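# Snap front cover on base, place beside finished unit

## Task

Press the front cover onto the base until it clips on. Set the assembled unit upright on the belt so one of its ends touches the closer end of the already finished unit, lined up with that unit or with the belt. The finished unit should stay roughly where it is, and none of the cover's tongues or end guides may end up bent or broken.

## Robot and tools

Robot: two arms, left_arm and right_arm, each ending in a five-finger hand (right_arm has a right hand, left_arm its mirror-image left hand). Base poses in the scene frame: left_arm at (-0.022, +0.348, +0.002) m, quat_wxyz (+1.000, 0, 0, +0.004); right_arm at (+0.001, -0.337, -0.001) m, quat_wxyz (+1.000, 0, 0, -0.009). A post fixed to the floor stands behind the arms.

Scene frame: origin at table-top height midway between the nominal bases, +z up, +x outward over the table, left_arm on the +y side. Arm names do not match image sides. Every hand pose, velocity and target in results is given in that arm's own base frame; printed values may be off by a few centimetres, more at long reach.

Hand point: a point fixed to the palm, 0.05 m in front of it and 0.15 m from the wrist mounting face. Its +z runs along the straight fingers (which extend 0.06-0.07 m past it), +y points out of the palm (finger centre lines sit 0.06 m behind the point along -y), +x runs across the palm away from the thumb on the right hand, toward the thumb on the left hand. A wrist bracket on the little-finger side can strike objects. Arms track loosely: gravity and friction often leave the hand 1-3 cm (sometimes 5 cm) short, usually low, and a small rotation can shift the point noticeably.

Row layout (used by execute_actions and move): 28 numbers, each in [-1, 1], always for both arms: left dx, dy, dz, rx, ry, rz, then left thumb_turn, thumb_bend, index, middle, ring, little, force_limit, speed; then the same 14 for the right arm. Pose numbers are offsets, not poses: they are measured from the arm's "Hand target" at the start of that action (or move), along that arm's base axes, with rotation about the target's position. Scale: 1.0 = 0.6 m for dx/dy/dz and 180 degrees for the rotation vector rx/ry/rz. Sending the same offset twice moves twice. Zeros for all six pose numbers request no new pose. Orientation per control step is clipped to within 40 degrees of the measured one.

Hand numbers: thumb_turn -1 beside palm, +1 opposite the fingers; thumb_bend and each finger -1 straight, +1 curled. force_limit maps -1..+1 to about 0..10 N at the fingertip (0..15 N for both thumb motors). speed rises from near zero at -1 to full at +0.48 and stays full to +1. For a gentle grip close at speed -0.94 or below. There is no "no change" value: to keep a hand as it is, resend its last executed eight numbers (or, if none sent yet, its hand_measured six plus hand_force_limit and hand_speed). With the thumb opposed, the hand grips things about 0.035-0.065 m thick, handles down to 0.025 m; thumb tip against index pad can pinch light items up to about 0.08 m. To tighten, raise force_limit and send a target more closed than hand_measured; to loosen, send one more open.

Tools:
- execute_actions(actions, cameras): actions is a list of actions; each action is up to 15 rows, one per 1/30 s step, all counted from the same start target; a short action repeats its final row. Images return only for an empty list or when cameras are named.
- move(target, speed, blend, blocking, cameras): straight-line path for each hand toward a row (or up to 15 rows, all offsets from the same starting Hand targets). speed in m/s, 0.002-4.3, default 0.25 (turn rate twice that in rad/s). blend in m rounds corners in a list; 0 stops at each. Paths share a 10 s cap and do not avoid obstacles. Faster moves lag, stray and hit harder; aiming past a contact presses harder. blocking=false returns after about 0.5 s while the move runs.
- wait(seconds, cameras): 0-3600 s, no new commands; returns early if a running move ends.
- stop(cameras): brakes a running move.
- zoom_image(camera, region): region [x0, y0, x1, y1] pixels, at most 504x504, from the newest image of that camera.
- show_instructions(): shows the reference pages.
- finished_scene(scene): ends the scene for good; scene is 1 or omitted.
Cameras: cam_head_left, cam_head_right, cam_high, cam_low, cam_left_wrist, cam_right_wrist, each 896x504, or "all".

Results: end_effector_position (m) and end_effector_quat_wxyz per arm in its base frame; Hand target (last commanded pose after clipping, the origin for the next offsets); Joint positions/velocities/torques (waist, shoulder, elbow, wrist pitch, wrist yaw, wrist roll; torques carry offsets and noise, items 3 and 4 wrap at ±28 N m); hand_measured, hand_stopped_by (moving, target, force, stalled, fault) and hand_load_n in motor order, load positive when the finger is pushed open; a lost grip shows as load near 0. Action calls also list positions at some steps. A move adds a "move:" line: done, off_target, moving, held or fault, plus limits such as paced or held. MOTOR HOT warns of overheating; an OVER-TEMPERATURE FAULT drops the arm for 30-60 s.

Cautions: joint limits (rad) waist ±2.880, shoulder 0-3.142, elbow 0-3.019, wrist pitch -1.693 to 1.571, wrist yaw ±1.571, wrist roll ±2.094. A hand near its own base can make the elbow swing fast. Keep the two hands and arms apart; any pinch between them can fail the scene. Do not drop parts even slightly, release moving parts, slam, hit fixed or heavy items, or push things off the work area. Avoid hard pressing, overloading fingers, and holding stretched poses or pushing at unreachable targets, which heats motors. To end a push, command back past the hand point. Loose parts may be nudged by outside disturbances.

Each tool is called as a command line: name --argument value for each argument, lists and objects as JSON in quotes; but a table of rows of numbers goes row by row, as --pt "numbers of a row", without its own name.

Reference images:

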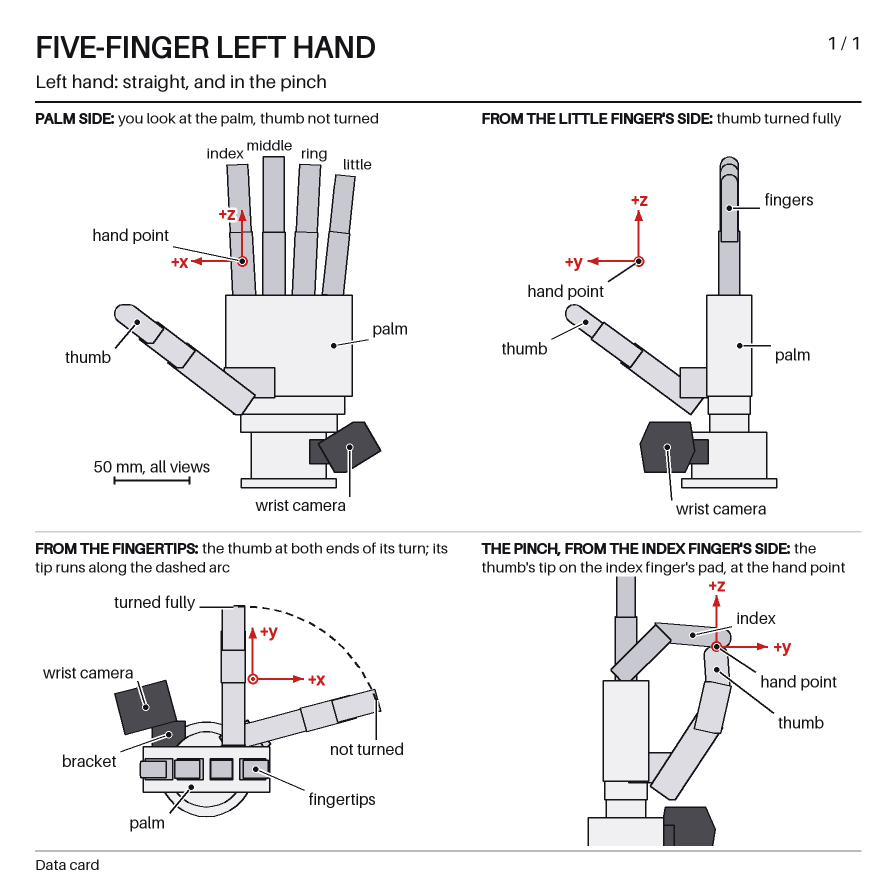

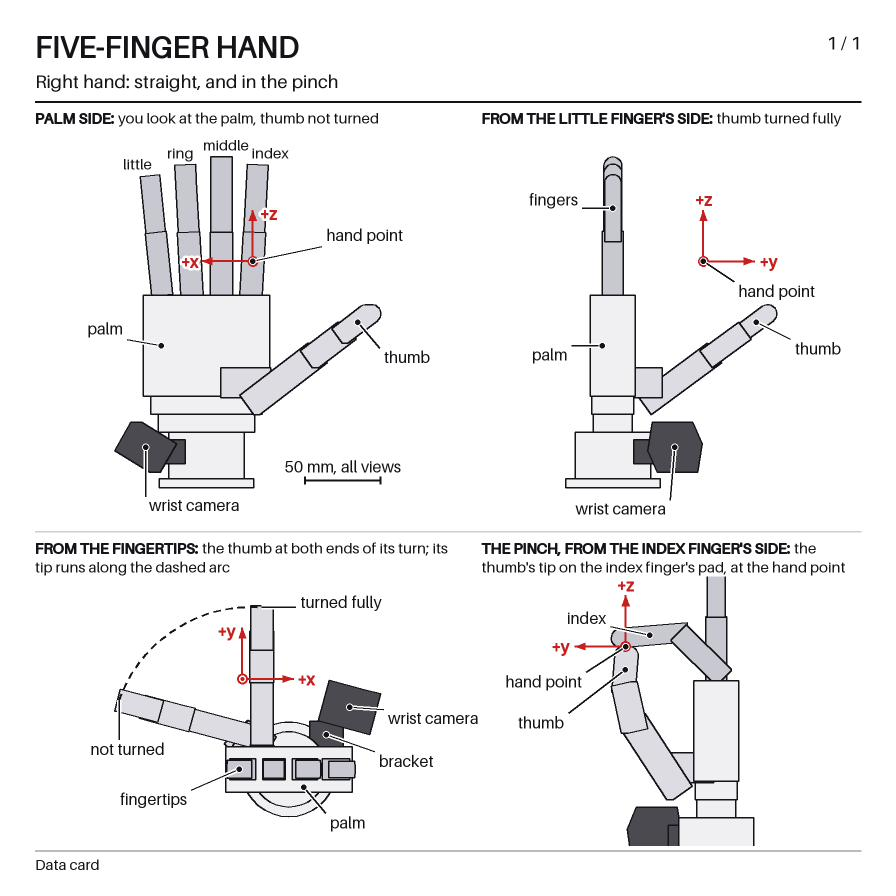

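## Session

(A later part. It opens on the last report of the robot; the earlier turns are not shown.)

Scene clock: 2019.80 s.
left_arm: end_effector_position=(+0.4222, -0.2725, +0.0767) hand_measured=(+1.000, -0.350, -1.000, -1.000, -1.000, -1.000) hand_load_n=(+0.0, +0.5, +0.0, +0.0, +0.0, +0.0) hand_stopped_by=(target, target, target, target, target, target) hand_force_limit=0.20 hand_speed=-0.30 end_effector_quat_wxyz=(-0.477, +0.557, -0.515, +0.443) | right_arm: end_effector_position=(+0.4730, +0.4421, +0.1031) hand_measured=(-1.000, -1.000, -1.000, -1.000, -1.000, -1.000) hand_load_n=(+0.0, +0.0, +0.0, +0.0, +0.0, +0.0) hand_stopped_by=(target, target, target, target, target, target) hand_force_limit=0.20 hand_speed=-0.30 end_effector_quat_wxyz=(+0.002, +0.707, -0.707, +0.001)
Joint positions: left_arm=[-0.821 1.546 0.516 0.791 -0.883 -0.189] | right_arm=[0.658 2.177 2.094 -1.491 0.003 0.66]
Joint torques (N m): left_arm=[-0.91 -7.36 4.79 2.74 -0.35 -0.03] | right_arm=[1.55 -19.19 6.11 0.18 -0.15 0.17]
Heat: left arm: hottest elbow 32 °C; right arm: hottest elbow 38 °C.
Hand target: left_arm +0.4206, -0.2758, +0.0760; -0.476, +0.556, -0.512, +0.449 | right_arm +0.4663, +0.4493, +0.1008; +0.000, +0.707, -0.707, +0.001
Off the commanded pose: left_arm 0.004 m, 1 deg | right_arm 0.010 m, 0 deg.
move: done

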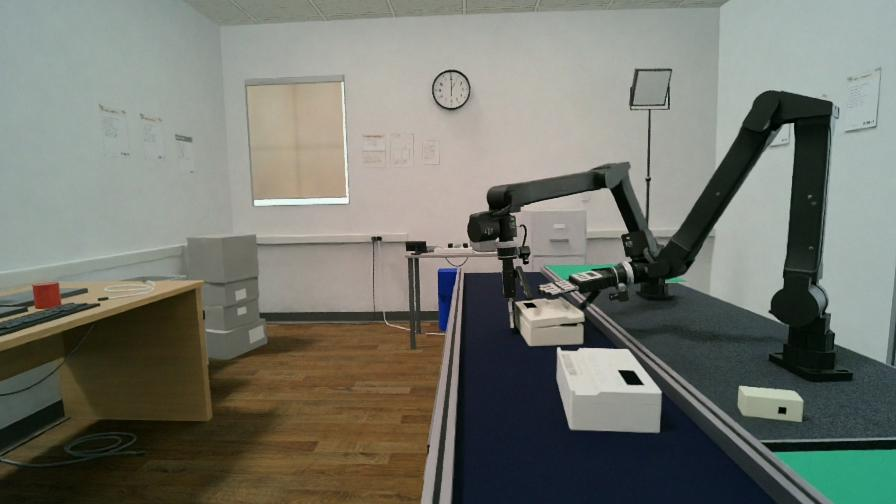

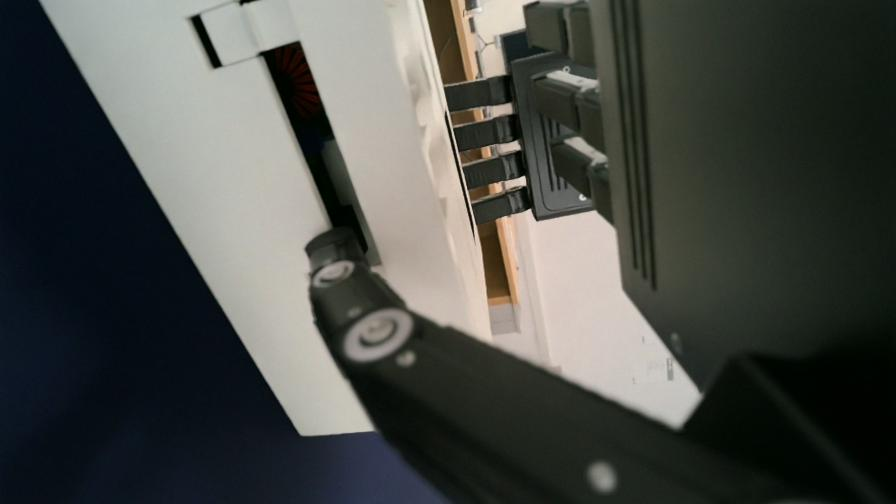

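move --target '[0,0,0,0,0,0,1,-0.35,-1,-1,-1,-1,0.2,-0.3,-0.01,0.0,0.00,0,0,0,-1,-1,-1,-1,-1,-1,0.2,-0.3]' --speed 0.04 --cameras '["cam_low","cam_right_wrist"]'

zoom_image --camera "cam_low" --region '[495, 290, 555, 345]'

move --target '[0,0,0,0,0,0,1,-0.35,-1,-1,-1,-1,0.2,-0.3,-0.0067,0.0,0.00,0,0,0,-1,-1,-1,-1,-1,-1,0.2,-0.3]' --speed 0.04 --cameras '["cam_low","cam_right_wrist"]'

zoom_image --camera "cam_low" --region '[495, 290, 555, 345]'

Scene clock: 2027.77 s.
left_arm: end_effector_position=(+0.4222, -0.2725, +0.0767) hand_measured=(+1.000, -0.350, -1.000, -1.000, -1.000, -1.000) hand_load_n=(+0.0, +0.0, +0.0, -0.5, +0.0, +0.0) hand_stopped_by=(target, target, target, target, target, target) hand_force_limit=0.20 hand_speed=-0.30 end_effector_quat_wxyz=(-0.477, +0.557, -0.515, +0.443) | right_arm: end_effector_position=(+0.4696, +0.4408, +0.1028) hand_measured=(-1.000, -1.000, -1.000, -1.000, -1.000, -1.000) hand_load_n=(+0.0, +0.0, +0.0, +0.0, +0.0, +0.0) hand_stopped_by=(target, target, target, target, target, target) hand_force_limit=0.20 hand_speed=-0.30 end_effector_quat_wxyz=(+0.000, +0.706, -0.708, +0.002)
Joint positions: left_arm=[-0.821 1.546 0.516 0.791 -0.883 -0.189] | right_arm=[0.66 2.162 2.069 -1.477 0.004 0.662]
Joint torques (N m): left_arm=[-0.91 -6.89 4.56 2.76 -0.36 -0.03] | right_arm=[1.85 -19.02 6.05 0.13 -0.19 0.19]
Heat: left arm: hottest elbow 32 °C; right arm: hottest elbow 37 °C.
Hand target: left_arm +0.4206, -0.2758, +0.0760; -0.476, +0.556, -0.512, +0.449 | right_arm +0.4602, +0.4494, +0.1009; +0.000, +0.707, -0.707, +0.001
Off the commanded pose: left_arm 0.004 m, 1 deg | right_arm 0.013 m, 0 deg.
move: off_target (right_arm)

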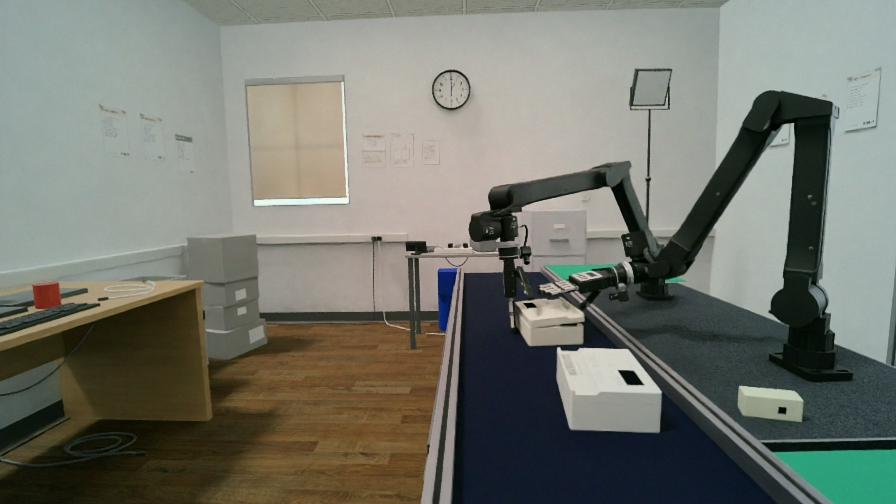

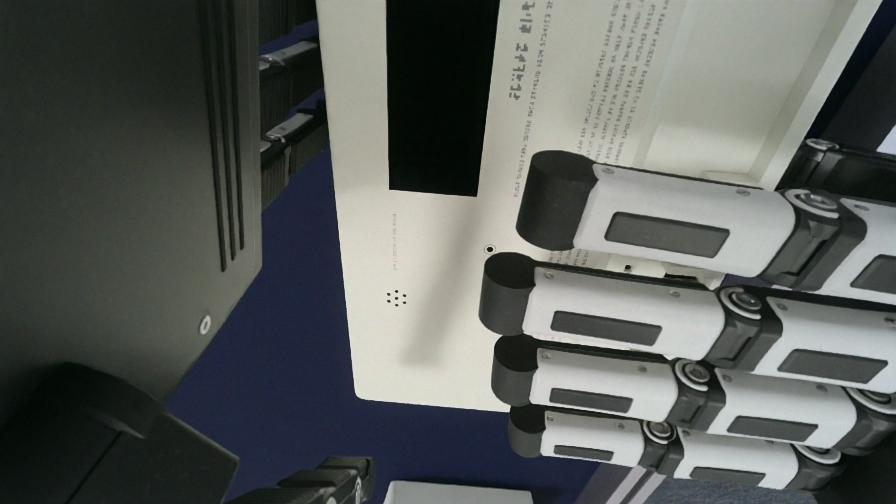

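Scaled by 8.400 from the camera's image (finer frame: 1280x720).

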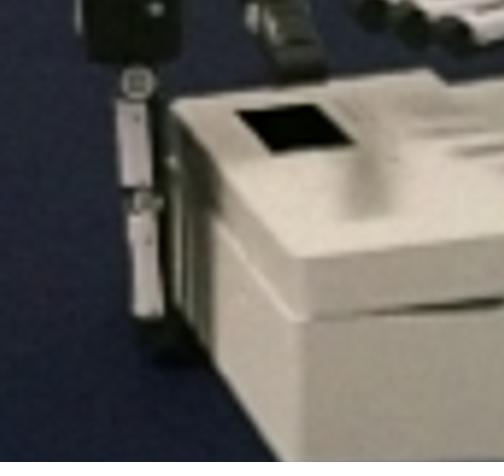

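Scene clock: 2028.27 s.
left_arm: end_effector_position=(+0.4222, -0.2724, +0.0767) hand_measured=(+1.000, -0.350, -1.000, -1.000, -1.000, -1.000) hand_load_n=(-0.5, +0.0, +0.0, +0.0, +0.0, +0.0) hand_stopped_by=(target, target, target, target, target, target) hand_force_limit=0.20 hand_speed=-0.30 end_effector_quat_wxyz=(-0.478, +0.557, -0.515, +0.443) | right_arm: end_effector_position=(+0.4672, +0.4398, +0.1025) hand_measured=(-1.000, -1.000, -1.000, -1.000, -1.000, -1.000) hand_load_n=(+0.0, +0.0, +0.0, +0.0, +0.0, +0.0) hand_stopped_by=(target, target, target, target, target, target) hand_force_limit=0.20 hand_speed=-0.30 end_effector_quat_wxyz=(-0.001, +0.706, -0.708, +0.002)
Joint positions: left_arm=[-0.821 1.546 0.516 0.791 -0.883 -0.189] | right_arm=[0.661 2.153 2.052 -1.468 0.005 0.664]
Joint torques (N m): left_arm=[-0.85 -7.3 4.68 2.76 -0.33 -0.02] | right_arm=[2.08 -19.02 6 0.02 -0.23 0.2]
Heat: left arm: hottest elbow 32 °C; right arm: hottest elbow 37 °C.
Hand target: left_arm +0.4206, -0.2758, +0.0760; -0.476, +0.556, -0.512, +0.449 | right_arm +0.4562, +0.4493, +0.1008; +0.000, +0.707, -0.707, +0.001
Off the commanded pose: left_arm 0.004 m, 1 deg | right_arm 0.015 m, 0 deg.
move: off_target (right_arm)

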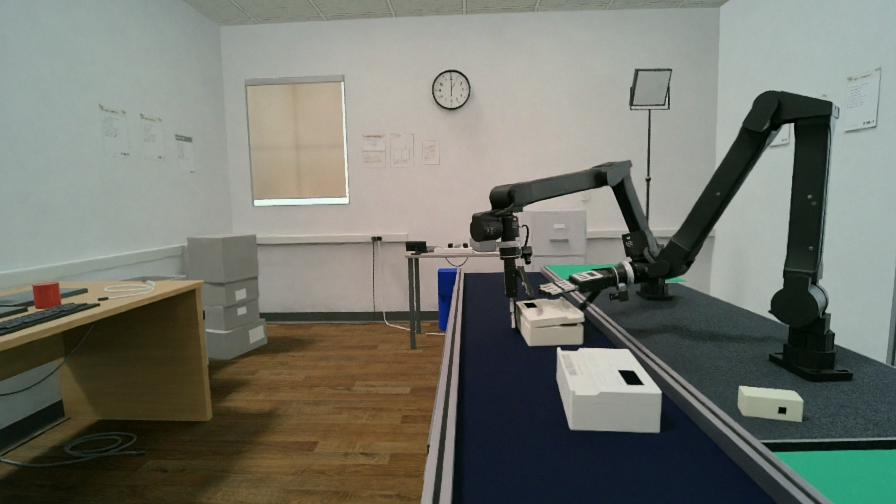

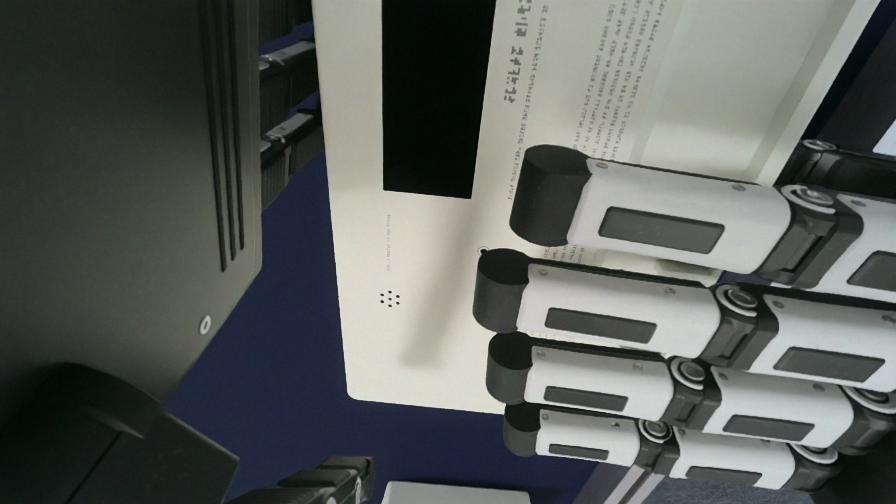

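Scaled by 8.400 from the camera's image (finer frame: 1280x720).

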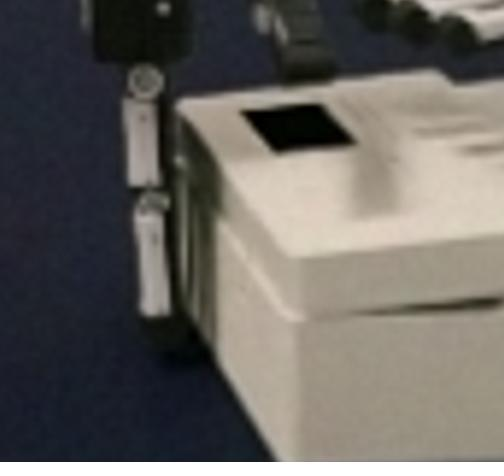

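move --pt "-0.02 0 0 0 0 0 1 -0.35 -1 -1 -1 -1 0.2 -0.3 0 0 0 0 0 0 -1 -1 -1 -1 -1 -1 0.2 -0.3" --pt "-0.025 0 0.04 0 0 0 1 -0.35 -1 -1 -1 -1 0.2 -0.3 0 0 0 0 0 0 -1 -1 -1 -1 -1 -1 0.2 -0.3" --speed 0.04 --cameras '["cam_left_wrist","cam_right_wrist"]'

Scene clock: 2035.00 s.
left_arm: end_effector_position=(+0.4061, -0.2700, +0.0939) hand_measured=(+1.000, -0.350, -1.000, -1.000, -1.000, -1.000) hand_load_n=(+0.0, +0.0, +0.0, +0.0, +0.0, +0.0) hand_stopped_by=(target, target, target, target, target, target) hand_force_limit=0.20 hand_speed=-0.30 end_effector_quat_wxyz=(-0.480, +0.554, -0.516, +0.442) | right_arm: end_effector_position=(+0.4672, +0.4398, +0.1025) hand_measured=(-1.000, -1.000, -1.000, -1.000, -1.000, -1.000) hand_load_n=(+0.0, +0.0, +0.5, +0.0, +0.0, +0.0) hand_stopped_by=(target, target, target, target, target, target) hand_force_limit=0.20 hand_speed=-0.30 end_effector_quat_wxyz=(-0.001, +0.706, -0.708, +0.002)
Joint positions: left_arm=[-0.852 1.459 0.494 0.72 -0.915 -0.189] | right_arm=[0.661 2.153 2.052 -1.468 0.005 0.664]
Joint torques (N m): left_arm=[-0.85 -8.06 5.89 1.52 -0.34 -0.13] | right_arm=[2.08 -19.08 5.98 0.01 -0.23 0.21]
Heat: left arm: hottest elbow 32 °C; right arm: hottest elbow 37 °C.
Hand target: left_arm +0.4057, -0.2758, +0.1001; -0.476, +0.557, -0.512, +0.449 | right_arm +0.4562, +0.4493, +0.1008; +0.000, +0.707, -0.707, +0.001
Off the commanded pose: left_arm 0.008 m, 1 deg | right_arm 0.015 m, 0 deg.
move: done

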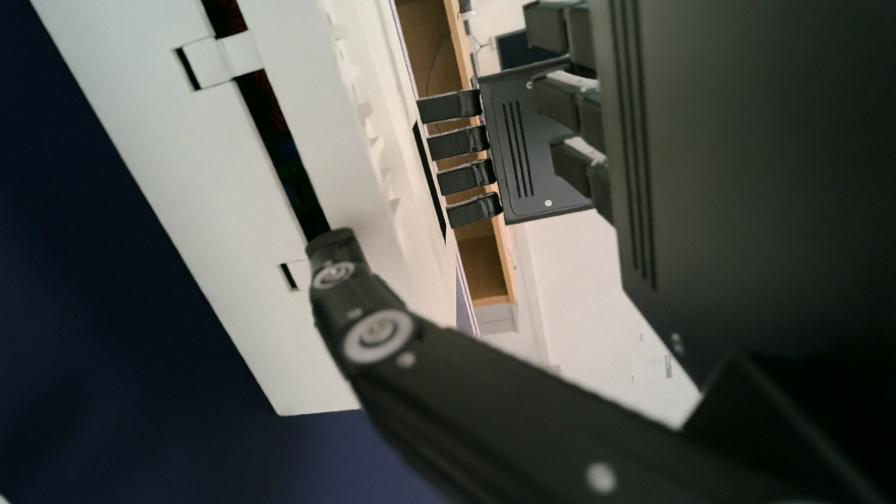

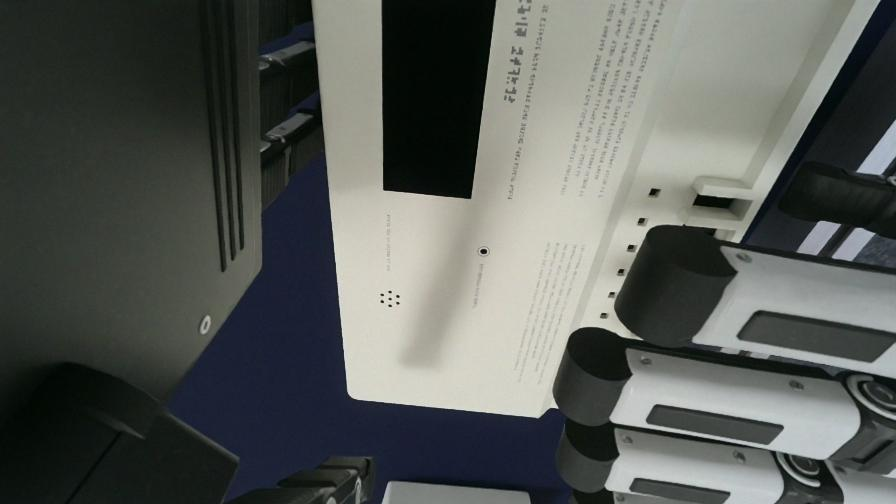

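move --target '[0.03,0,0,0,0,0,1,-0.35,-1,-1,-1,-1,0.2,-0.3,0,0,0,0,0,0,-1,-1,-1,-1,-1,-1,0.2,-0.3]' --speed 0.04 --cameras '["cam_left_wrist","cam_right_wrist"]'

Scene clock: 2038.27 s.
left_arm: end_effector_position=(+0.4121, -0.2672, +0.0898) hand_measured=(+1.000, -0.350, -1.000, -1.000, -1.000, -1.000) hand_load_n=(+0.0, +0.5, +0.0, +0.0, +0.0, +0.0) hand_stopped_by=(target, target, target, target, target, target) hand_force_limit=0.20 hand_speed=-0.30 end_effector_quat_wxyz=(-0.476, +0.555, -0.521, +0.441) | right_arm: end_effector_position=(+0.4672, +0.4398, +0.1025) hand_measured=(-1.000, -1.000, -1.000, -1.000, -1.000, -1.000) hand_load_n=(+0.0, +0.0, +0.0, +0.0, +0.0, +0.0) hand_stopped_by=(target, target, target, target, target, target) hand_force_limit=0.20 hand_speed=-0.30 end_effector_quat_wxyz=(-0.001, +0.706, -0.708, +0.002)
Joint positions: left_arm=[-0.829 1.469 0.498 0.72 -0.884 -0.189] | right_arm=[0.661 2.153 2.052 -1.468 0.005 0.664]
Joint torques (N m): left_arm=[0.26 -6.65 7.8 1.94 -0.12 0.02] | right_arm=[2.08 -19.08 5.98 0.01 -0.24 0.21]
Heat: left arm: hottest elbow 32 °C; right arm: hottest elbow 37 °C.
Hand target: left_arm +0.4237, -0.2757, +0.1001; -0.476, +0.557, -0.512, +0.449 | right_arm +0.4562, +0.4493, +0.1008; +0.000, +0.707, -0.707, +0.001
Off the commanded pose: left_arm 0.018 m, 1 deg | right_arm 0.015 m, 0 deg.
move: off_target (left_arm)

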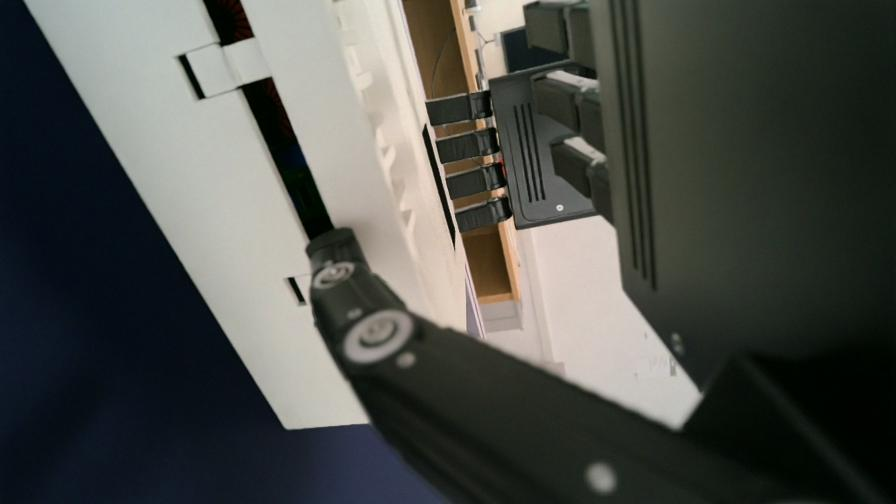

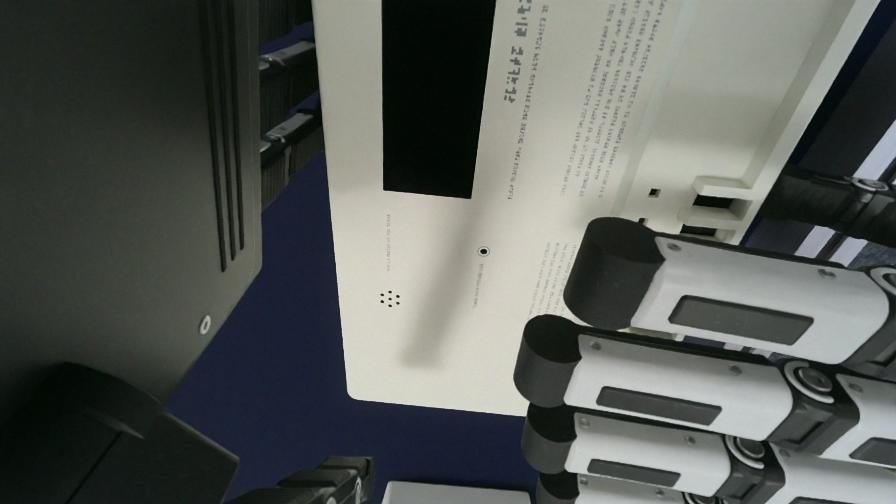

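move --target '[0.008,0,0.01,0,0,0,1,-0.35,-1,-1,-1,-1,0.2,-0.3,0,0,0,0,0,0,-1,-1,-1,-1,-1,-1,0.2,-0.3]' --speed 0.04 --cameras '["cam_left_wrist","cam_right_wrist"]'

Scene clock: 2040.90 s.
left_arm: end_effector_position=(+0.4170, -0.2692, +0.0931) hand_measured=(+1.000, -0.350, -1.000, -1.000, -1.000, -1.000) hand_load_n=(+0.0, +0.0, +0.0, +0.0, +0.0, +0.0) hand_stopped_by=(target, target, target, target, target, target) hand_force_limit=0.20 hand_speed=-0.30 end_effector_quat_wxyz=(-0.475, +0.555, -0.520, +0.442) | right_arm: end_effector_position=(+0.4672, +0.4398, +0.1025) hand_measured=(-1.000, -1.000, -1.000, -1.000, -1.000, -1.000) hand_load_n=(+0.0, +0.0, +0.0, +0.0, -0.5, +0.0) hand_stopped_by=(target, target, target, target, target, target) hand_force_limit=0.20 hand_speed=-0.30 end_effector_quat_wxyz=(-0.001, +0.706, -0.708, +0.002)
Joint positions: left_arm=[-0.821 1.469 0.511 0.71 -0.874 -0.189] | right_arm=[0.661 2.153 2.052 -1.468 0.005 0.664]
Joint torques (N m): left_arm=[0.67 -7.47 7.76 1.58 -0.07 0.03] | right_arm=[2.08 -19.02 5.98 0.01 -0.23 0.21]
Heat: left arm: hottest elbow 32 °C; right arm: hottest elbow 37 °C.
Hand target: left_arm +0.4285, -0.2759, +0.1061; -0.476, +0.556, -0.512, +0.449 | right_arm +0.4562, +0.4493, +0.1008; +0.000, +0.707, -0.707, +0.001
Off the commanded pose: left_arm 0.019 m, 1 deg | right_arm 0.015 m, 0 deg.
move: off_target (left_arm)

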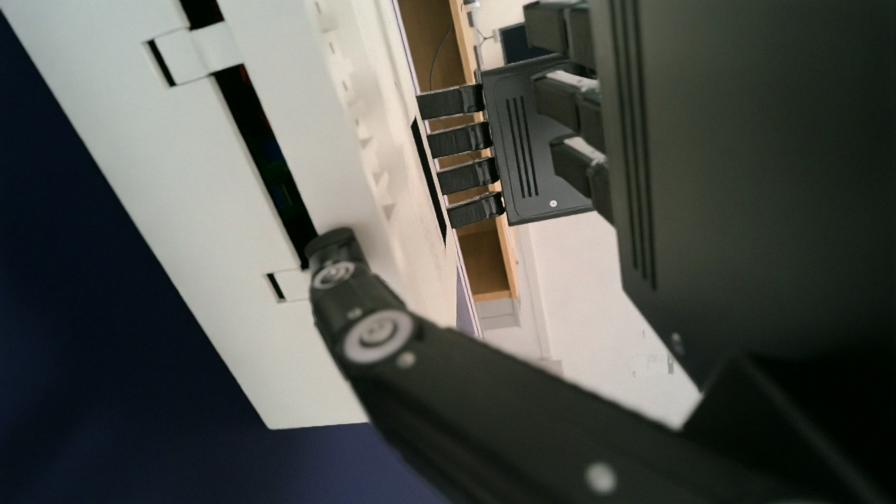

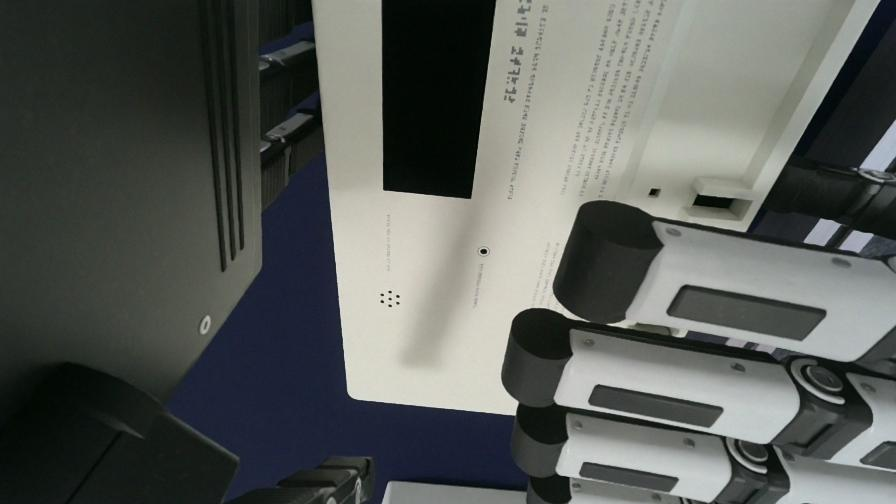

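zoom_image --camera "cam_right_wrist" --region '[700, 180, 820, 260]'

move --target '[0.008,0,0.003,0,0,0,1,-0.35,-1,-1,-1,-1,0.2,-0.3,0,0,0,0,0,0,-1,-1,-1,-1,-1,-1,0.2,-0.3]' --speed 0.03 --cameras '["cam_left_wrist","cam_right_wrist"]'

Scaled by 4.200 from the camera's image (finer frame: 1280x720).

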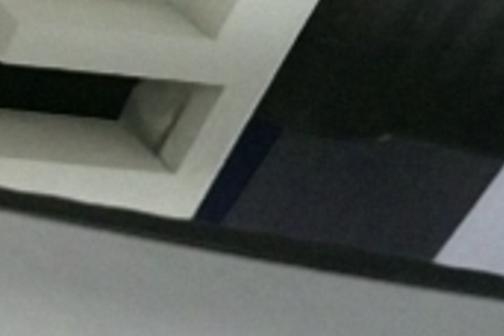

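Scene clock: 2043.83 s.
left_arm: end_effector_position=(+0.4217, -0.2691, +0.0957) hand_measured=(+1.000, -0.350, -1.000, -1.000, -1.000, -1.000) hand_load_n=(+0.0, +0.0, +0.0, +0.0, -0.5, +0.0) hand_stopped_by=(target, target, target, target, target, target) hand_force_limit=0.20 hand_speed=-0.30 end_effector_quat_wxyz=(-0.474, +0.556, -0.519, +0.443) | right_arm: end_effector_position=(+0.4672, +0.4398, +0.1025) hand_measured=(-1.000, -1.000, -1.000, -1.000, -1.000, -1.000) hand_load_n=(+0.0, -0.5, +0.0, +0.0, +0.0, +0.0) hand_stopped_by=(target, target, target, target, target, target) hand_force_limit=0.20 hand_speed=-0.30 end_effector_quat_wxyz=(-0.001, +0.706, -0.708, +0.002)
Joint positions: left_arm=[-0.811 1.469 0.52 0.705 -0.865 -0.189] | right_arm=[0.661 2.153 2.052 -1.468 0.005 0.664]
Joint torques (N m): left_arm=[0.32 -7.41 7.76 1.62 -0.11 0.07] | right_arm=[2.14 -19.08 5.98 0.02 -0.23 0.21]
Heat: left arm: hottest elbow 33 °C; right arm: hottest elbow 37 °C.
Hand target: left_arm +0.4333, -0.2757, +0.1078; -0.476, +0.557, -0.512, +0.449 | right_arm +0.4562, +0.4493, +0.1008; +0.000, +0.707, -0.707, +0.001
Off the commanded pose: left_arm 0.018 m, 1 deg | right_arm 0.015 m, 0 deg.
move: off_target (left_arm)

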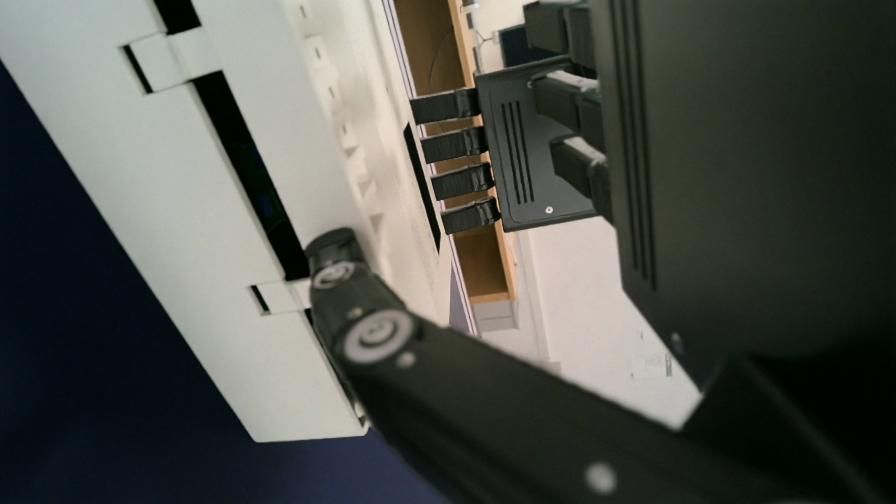

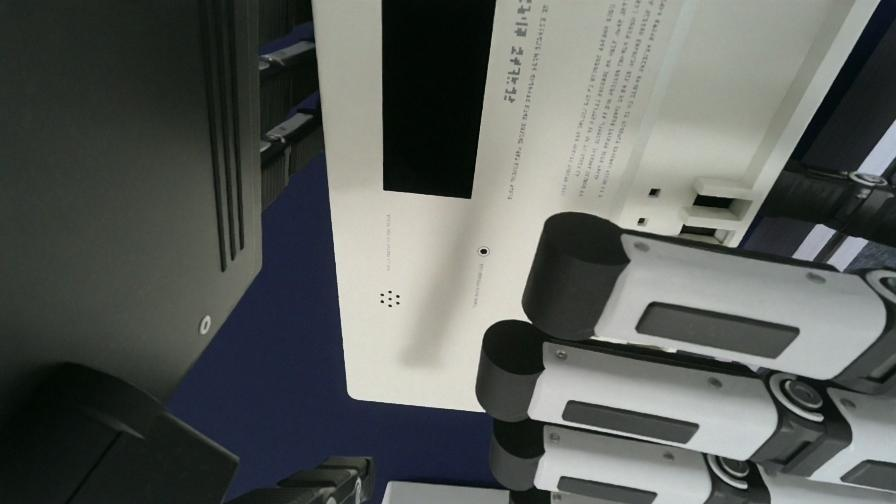

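move --target '[0.007,0,-0.001,0,0,0,1,-0.35,-1,-1,-1,-1,0.2,-0.3,0,0,0,0,0,0,-1,-1,-1,-1,-1,-1,0.2,-0.3]' --speed 0.03 --cameras '["cam_left_wrist","cam_right_wrist"]'

zoom_image --camera "cam_left_wrist" --region '[220, 200, 440, 450]'

Scene clock: 2046.67 s.
left_arm: end_effector_position=(+0.4228, -0.2696, +0.0960) hand_measured=(+1.000, -0.350, -1.000, -1.000, -1.000, -1.000) hand_load_n=(+0.0, +1.0, +0.0, +0.0, +0.0, +0.0) hand_stopped_by=(target, target, target, target, target, target) hand_force_limit=0.20 hand_speed=-0.30 end_effector_quat_wxyz=(-0.472, +0.556, -0.520, +0.445) | right_arm: end_effector_position=(+0.4672, +0.4398, +0.1025) hand_measured=(-1.000, -1.000, -1.000, -1.000, -1.000, -1.000) hand_load_n=(+0.0, +0.0, +0.0, +0.0, +0.0, +0.0) hand_stopped_by=(target, target, target, target, target, target) hand_force_limit=0.20 hand_speed=-0.30 end_effector_quat_wxyz=(-0.001, +0.706, -0.708, +0.002)
Joint positions: left_arm=[-0.807 1.469 0.522 0.705 -0.856 -0.189] | right_arm=[0.661 2.153 2.052 -1.468 0.005 0.664]
Joint torques (N m): left_arm=[0.91 -6.95 8.31 1.69 -0.12 0.11] | right_arm=[2.08 -19.02 5.98 0.01 -0.23 0.21]
Heat: left arm: hottest elbow 33 °C; right arm: hottest elbow 37 °C.
Hand target: left_arm +0.4374, -0.2758, +0.1072; -0.476, +0.556, -0.512, +0.449 | right_arm +0.4562, +0.4493, +0.1008; +0.000, +0.707, -0.707, +0.001
Off the commanded pose: left_arm 0.019 m, 1 deg | right_arm 0.015 m, 0 deg.
move: off_target (left_arm)

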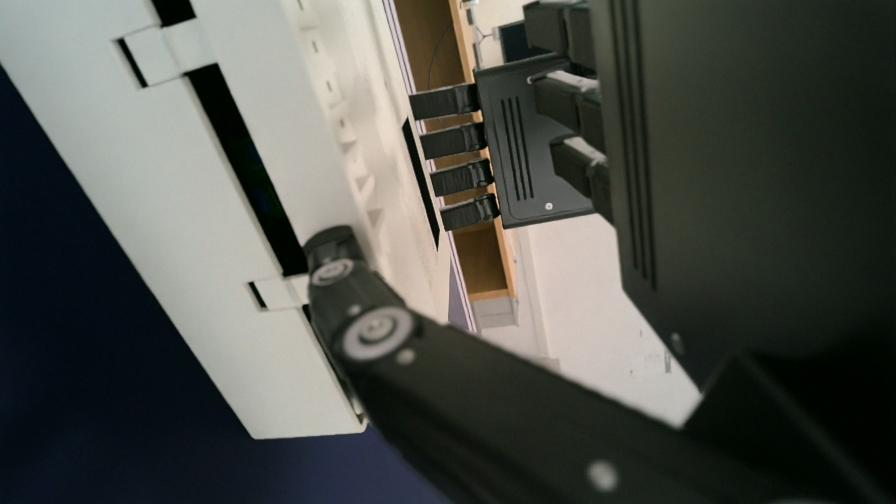

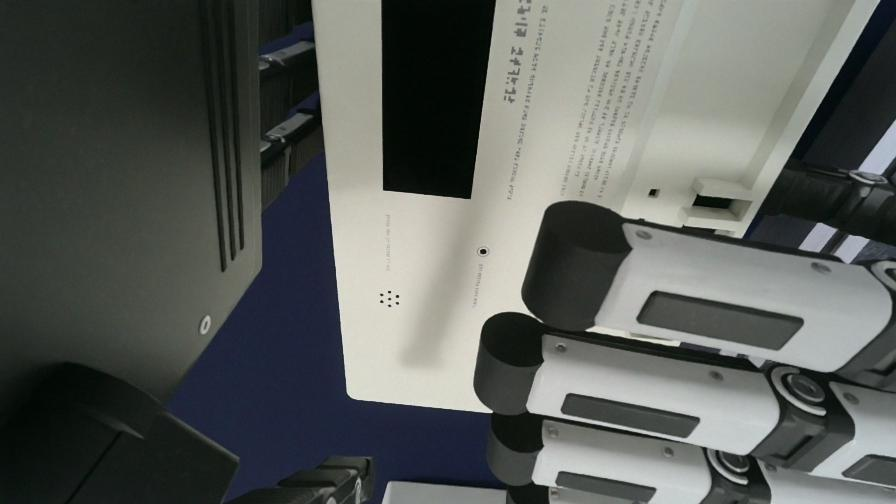

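Scaled by 2.016 from the camera's image (finer frame: 1280x720).

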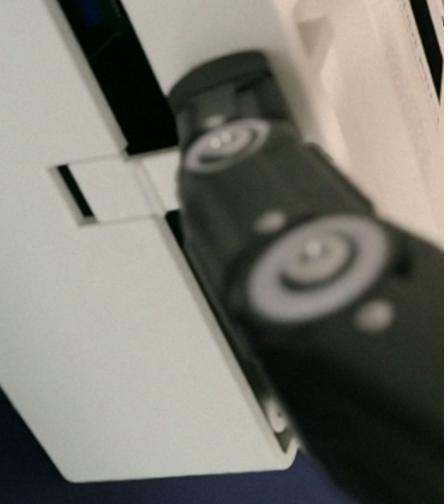

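zoom_image --camera "cam_left_wrist" --region '[90, 0, 240, 100]'

zoom_image --camera "cam_left_wrist" --region '[230, 240, 380, 340]'

Scaled by 3.360 from the camera's image (finer frame: 1280x720).

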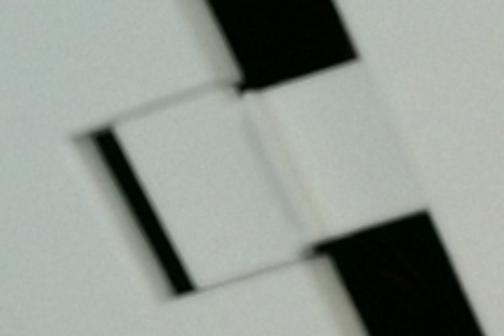

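Scaled by 3.360 from the camera's image (finer frame: 1280x720).

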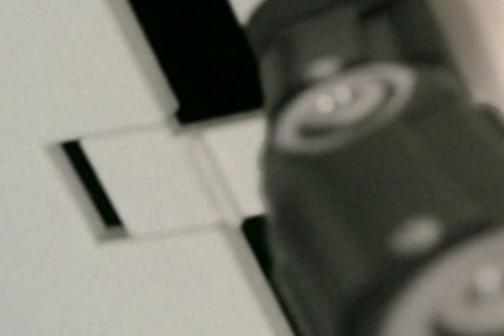

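move --target '[0.008,0,0,0,0,0,1,-0.35,-1,-1,-1,-1,0.2,-0.3,0,0,0,0,0,0,-1,-1,-1,-1,-1,-1,0.2,-0.3]' --speed 0.03 --cameras '["cam_left_wrist","cam_right_wrist","cam_low"]'

zoom_image --camera "cam_left_wrist" --region '[90, 0, 240, 100]'

zoom_image --camera "cam_low" --region '[495, 290, 555, 345]'

Scene clock: 2061.43 s.
left_arm: end_effector_position=(+0.4242, -0.2704, +0.0960) hand_measured=(+1.000, -0.350, -1.000, -1.000, -1.000, -1.000) hand_load_n=(-0.5, +1.5, +0.0, +0.0, +0.0, +0.0) hand_stopped_by=(target, target, target, target, target, target) hand_force_limit=0.20 hand_speed=-0.30 end_effector_quat_wxyz=(-0.471, +0.555, -0.521, +0.446) | right_arm: end_effector_position=(+0.4679, +0.4399, +0.1026) hand_measured=(-1.000, -1.000, -1.000, -1.000, -1.000, -1.000) hand_load_n=(+0.0, +0.0, +0.0, +0.0, +0.0, +0.0) hand_stopped_by=(target, target, target, target, target, target) hand_force_limit=0.20 hand_speed=-0.30 end_effector_quat_wxyz=(-0.002, +0.706, -0.708, +0.004)
Joint positions: left_arm=[-0.804 1.471 0.524 0.705 -0.848 -0.188] | right_arm=[0.661 2.152 2.052 -1.466 0.007 0.664]
Joint torques (N m): left_arm=[0.97 -6.42 8.68 1.83 -0.1 0.15] | right_arm=[2.08 -19.02 6 -0.08 -0.31 0.21]
Heat: left arm: hottest elbow 34 °C; right arm: hottest elbow 37 °C.
Hand target: left_arm +0.4424, -0.2757, +0.1072; -0.476, +0.557, -0.512, +0.449 | right_arm +0.4563, +0.4494, +0.1010; +0.000, +0.707, -0.707, +0.001
Off the commanded pose: left_arm 0.022 m, 1 deg | right_arm 0.015 m, 0 deg.
move: off_target (left_arm)
Images, in order (width x height): cam_low 896x504, cam_left_wrist 896x504, cam_right_wrist 896x504.

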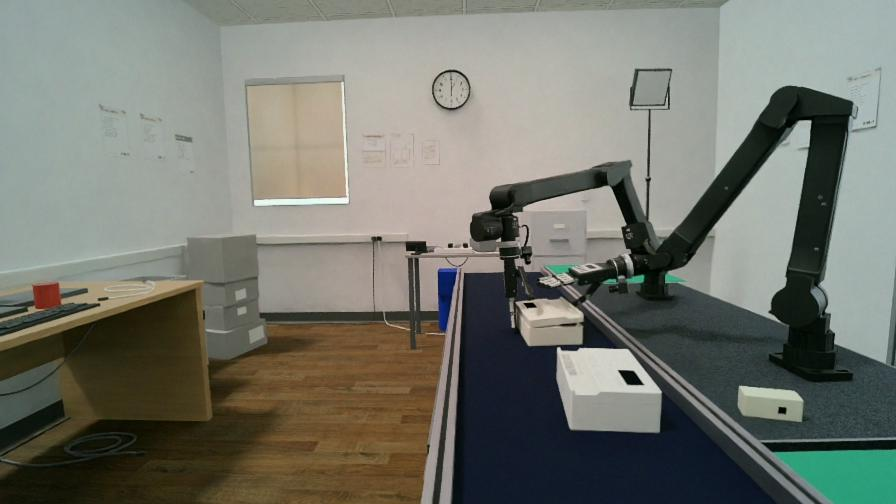

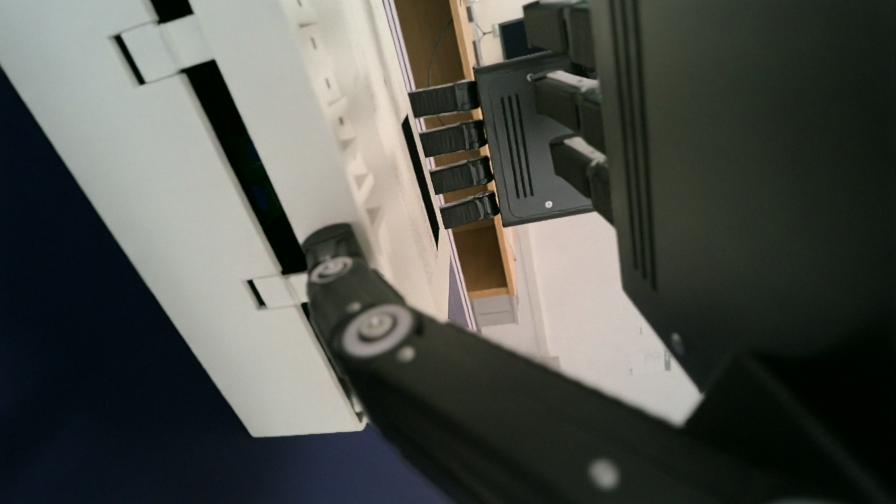

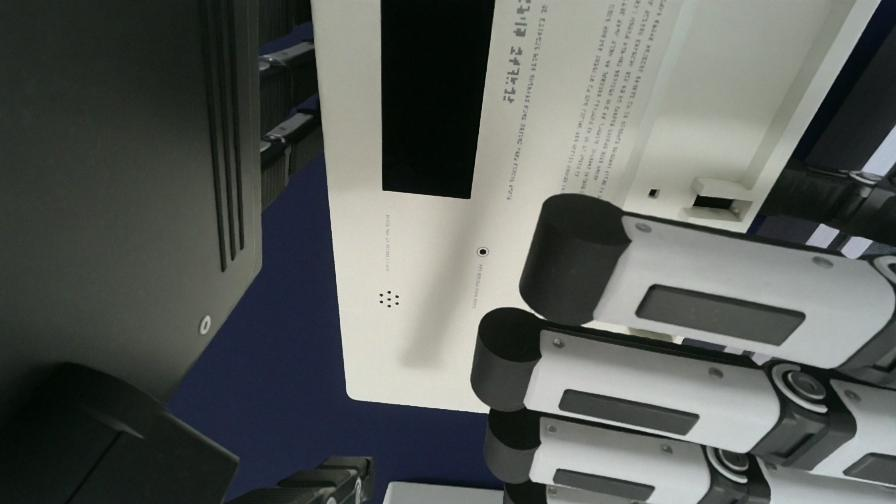

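Scaled by 3.360 from the camera's image (finer frame: 1280x720).

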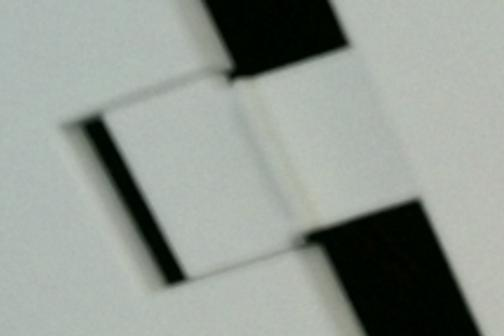

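Scaled by 8.400 from the camera's image (finer frame: 1280x720).

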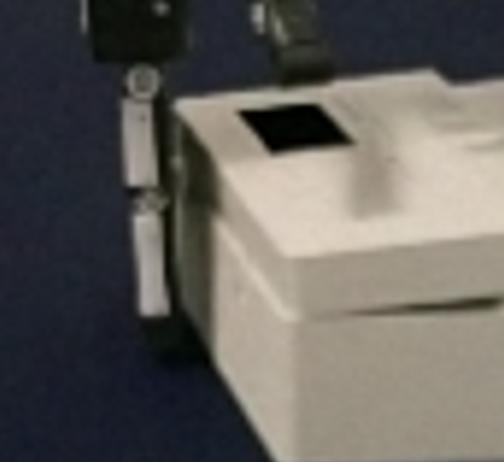

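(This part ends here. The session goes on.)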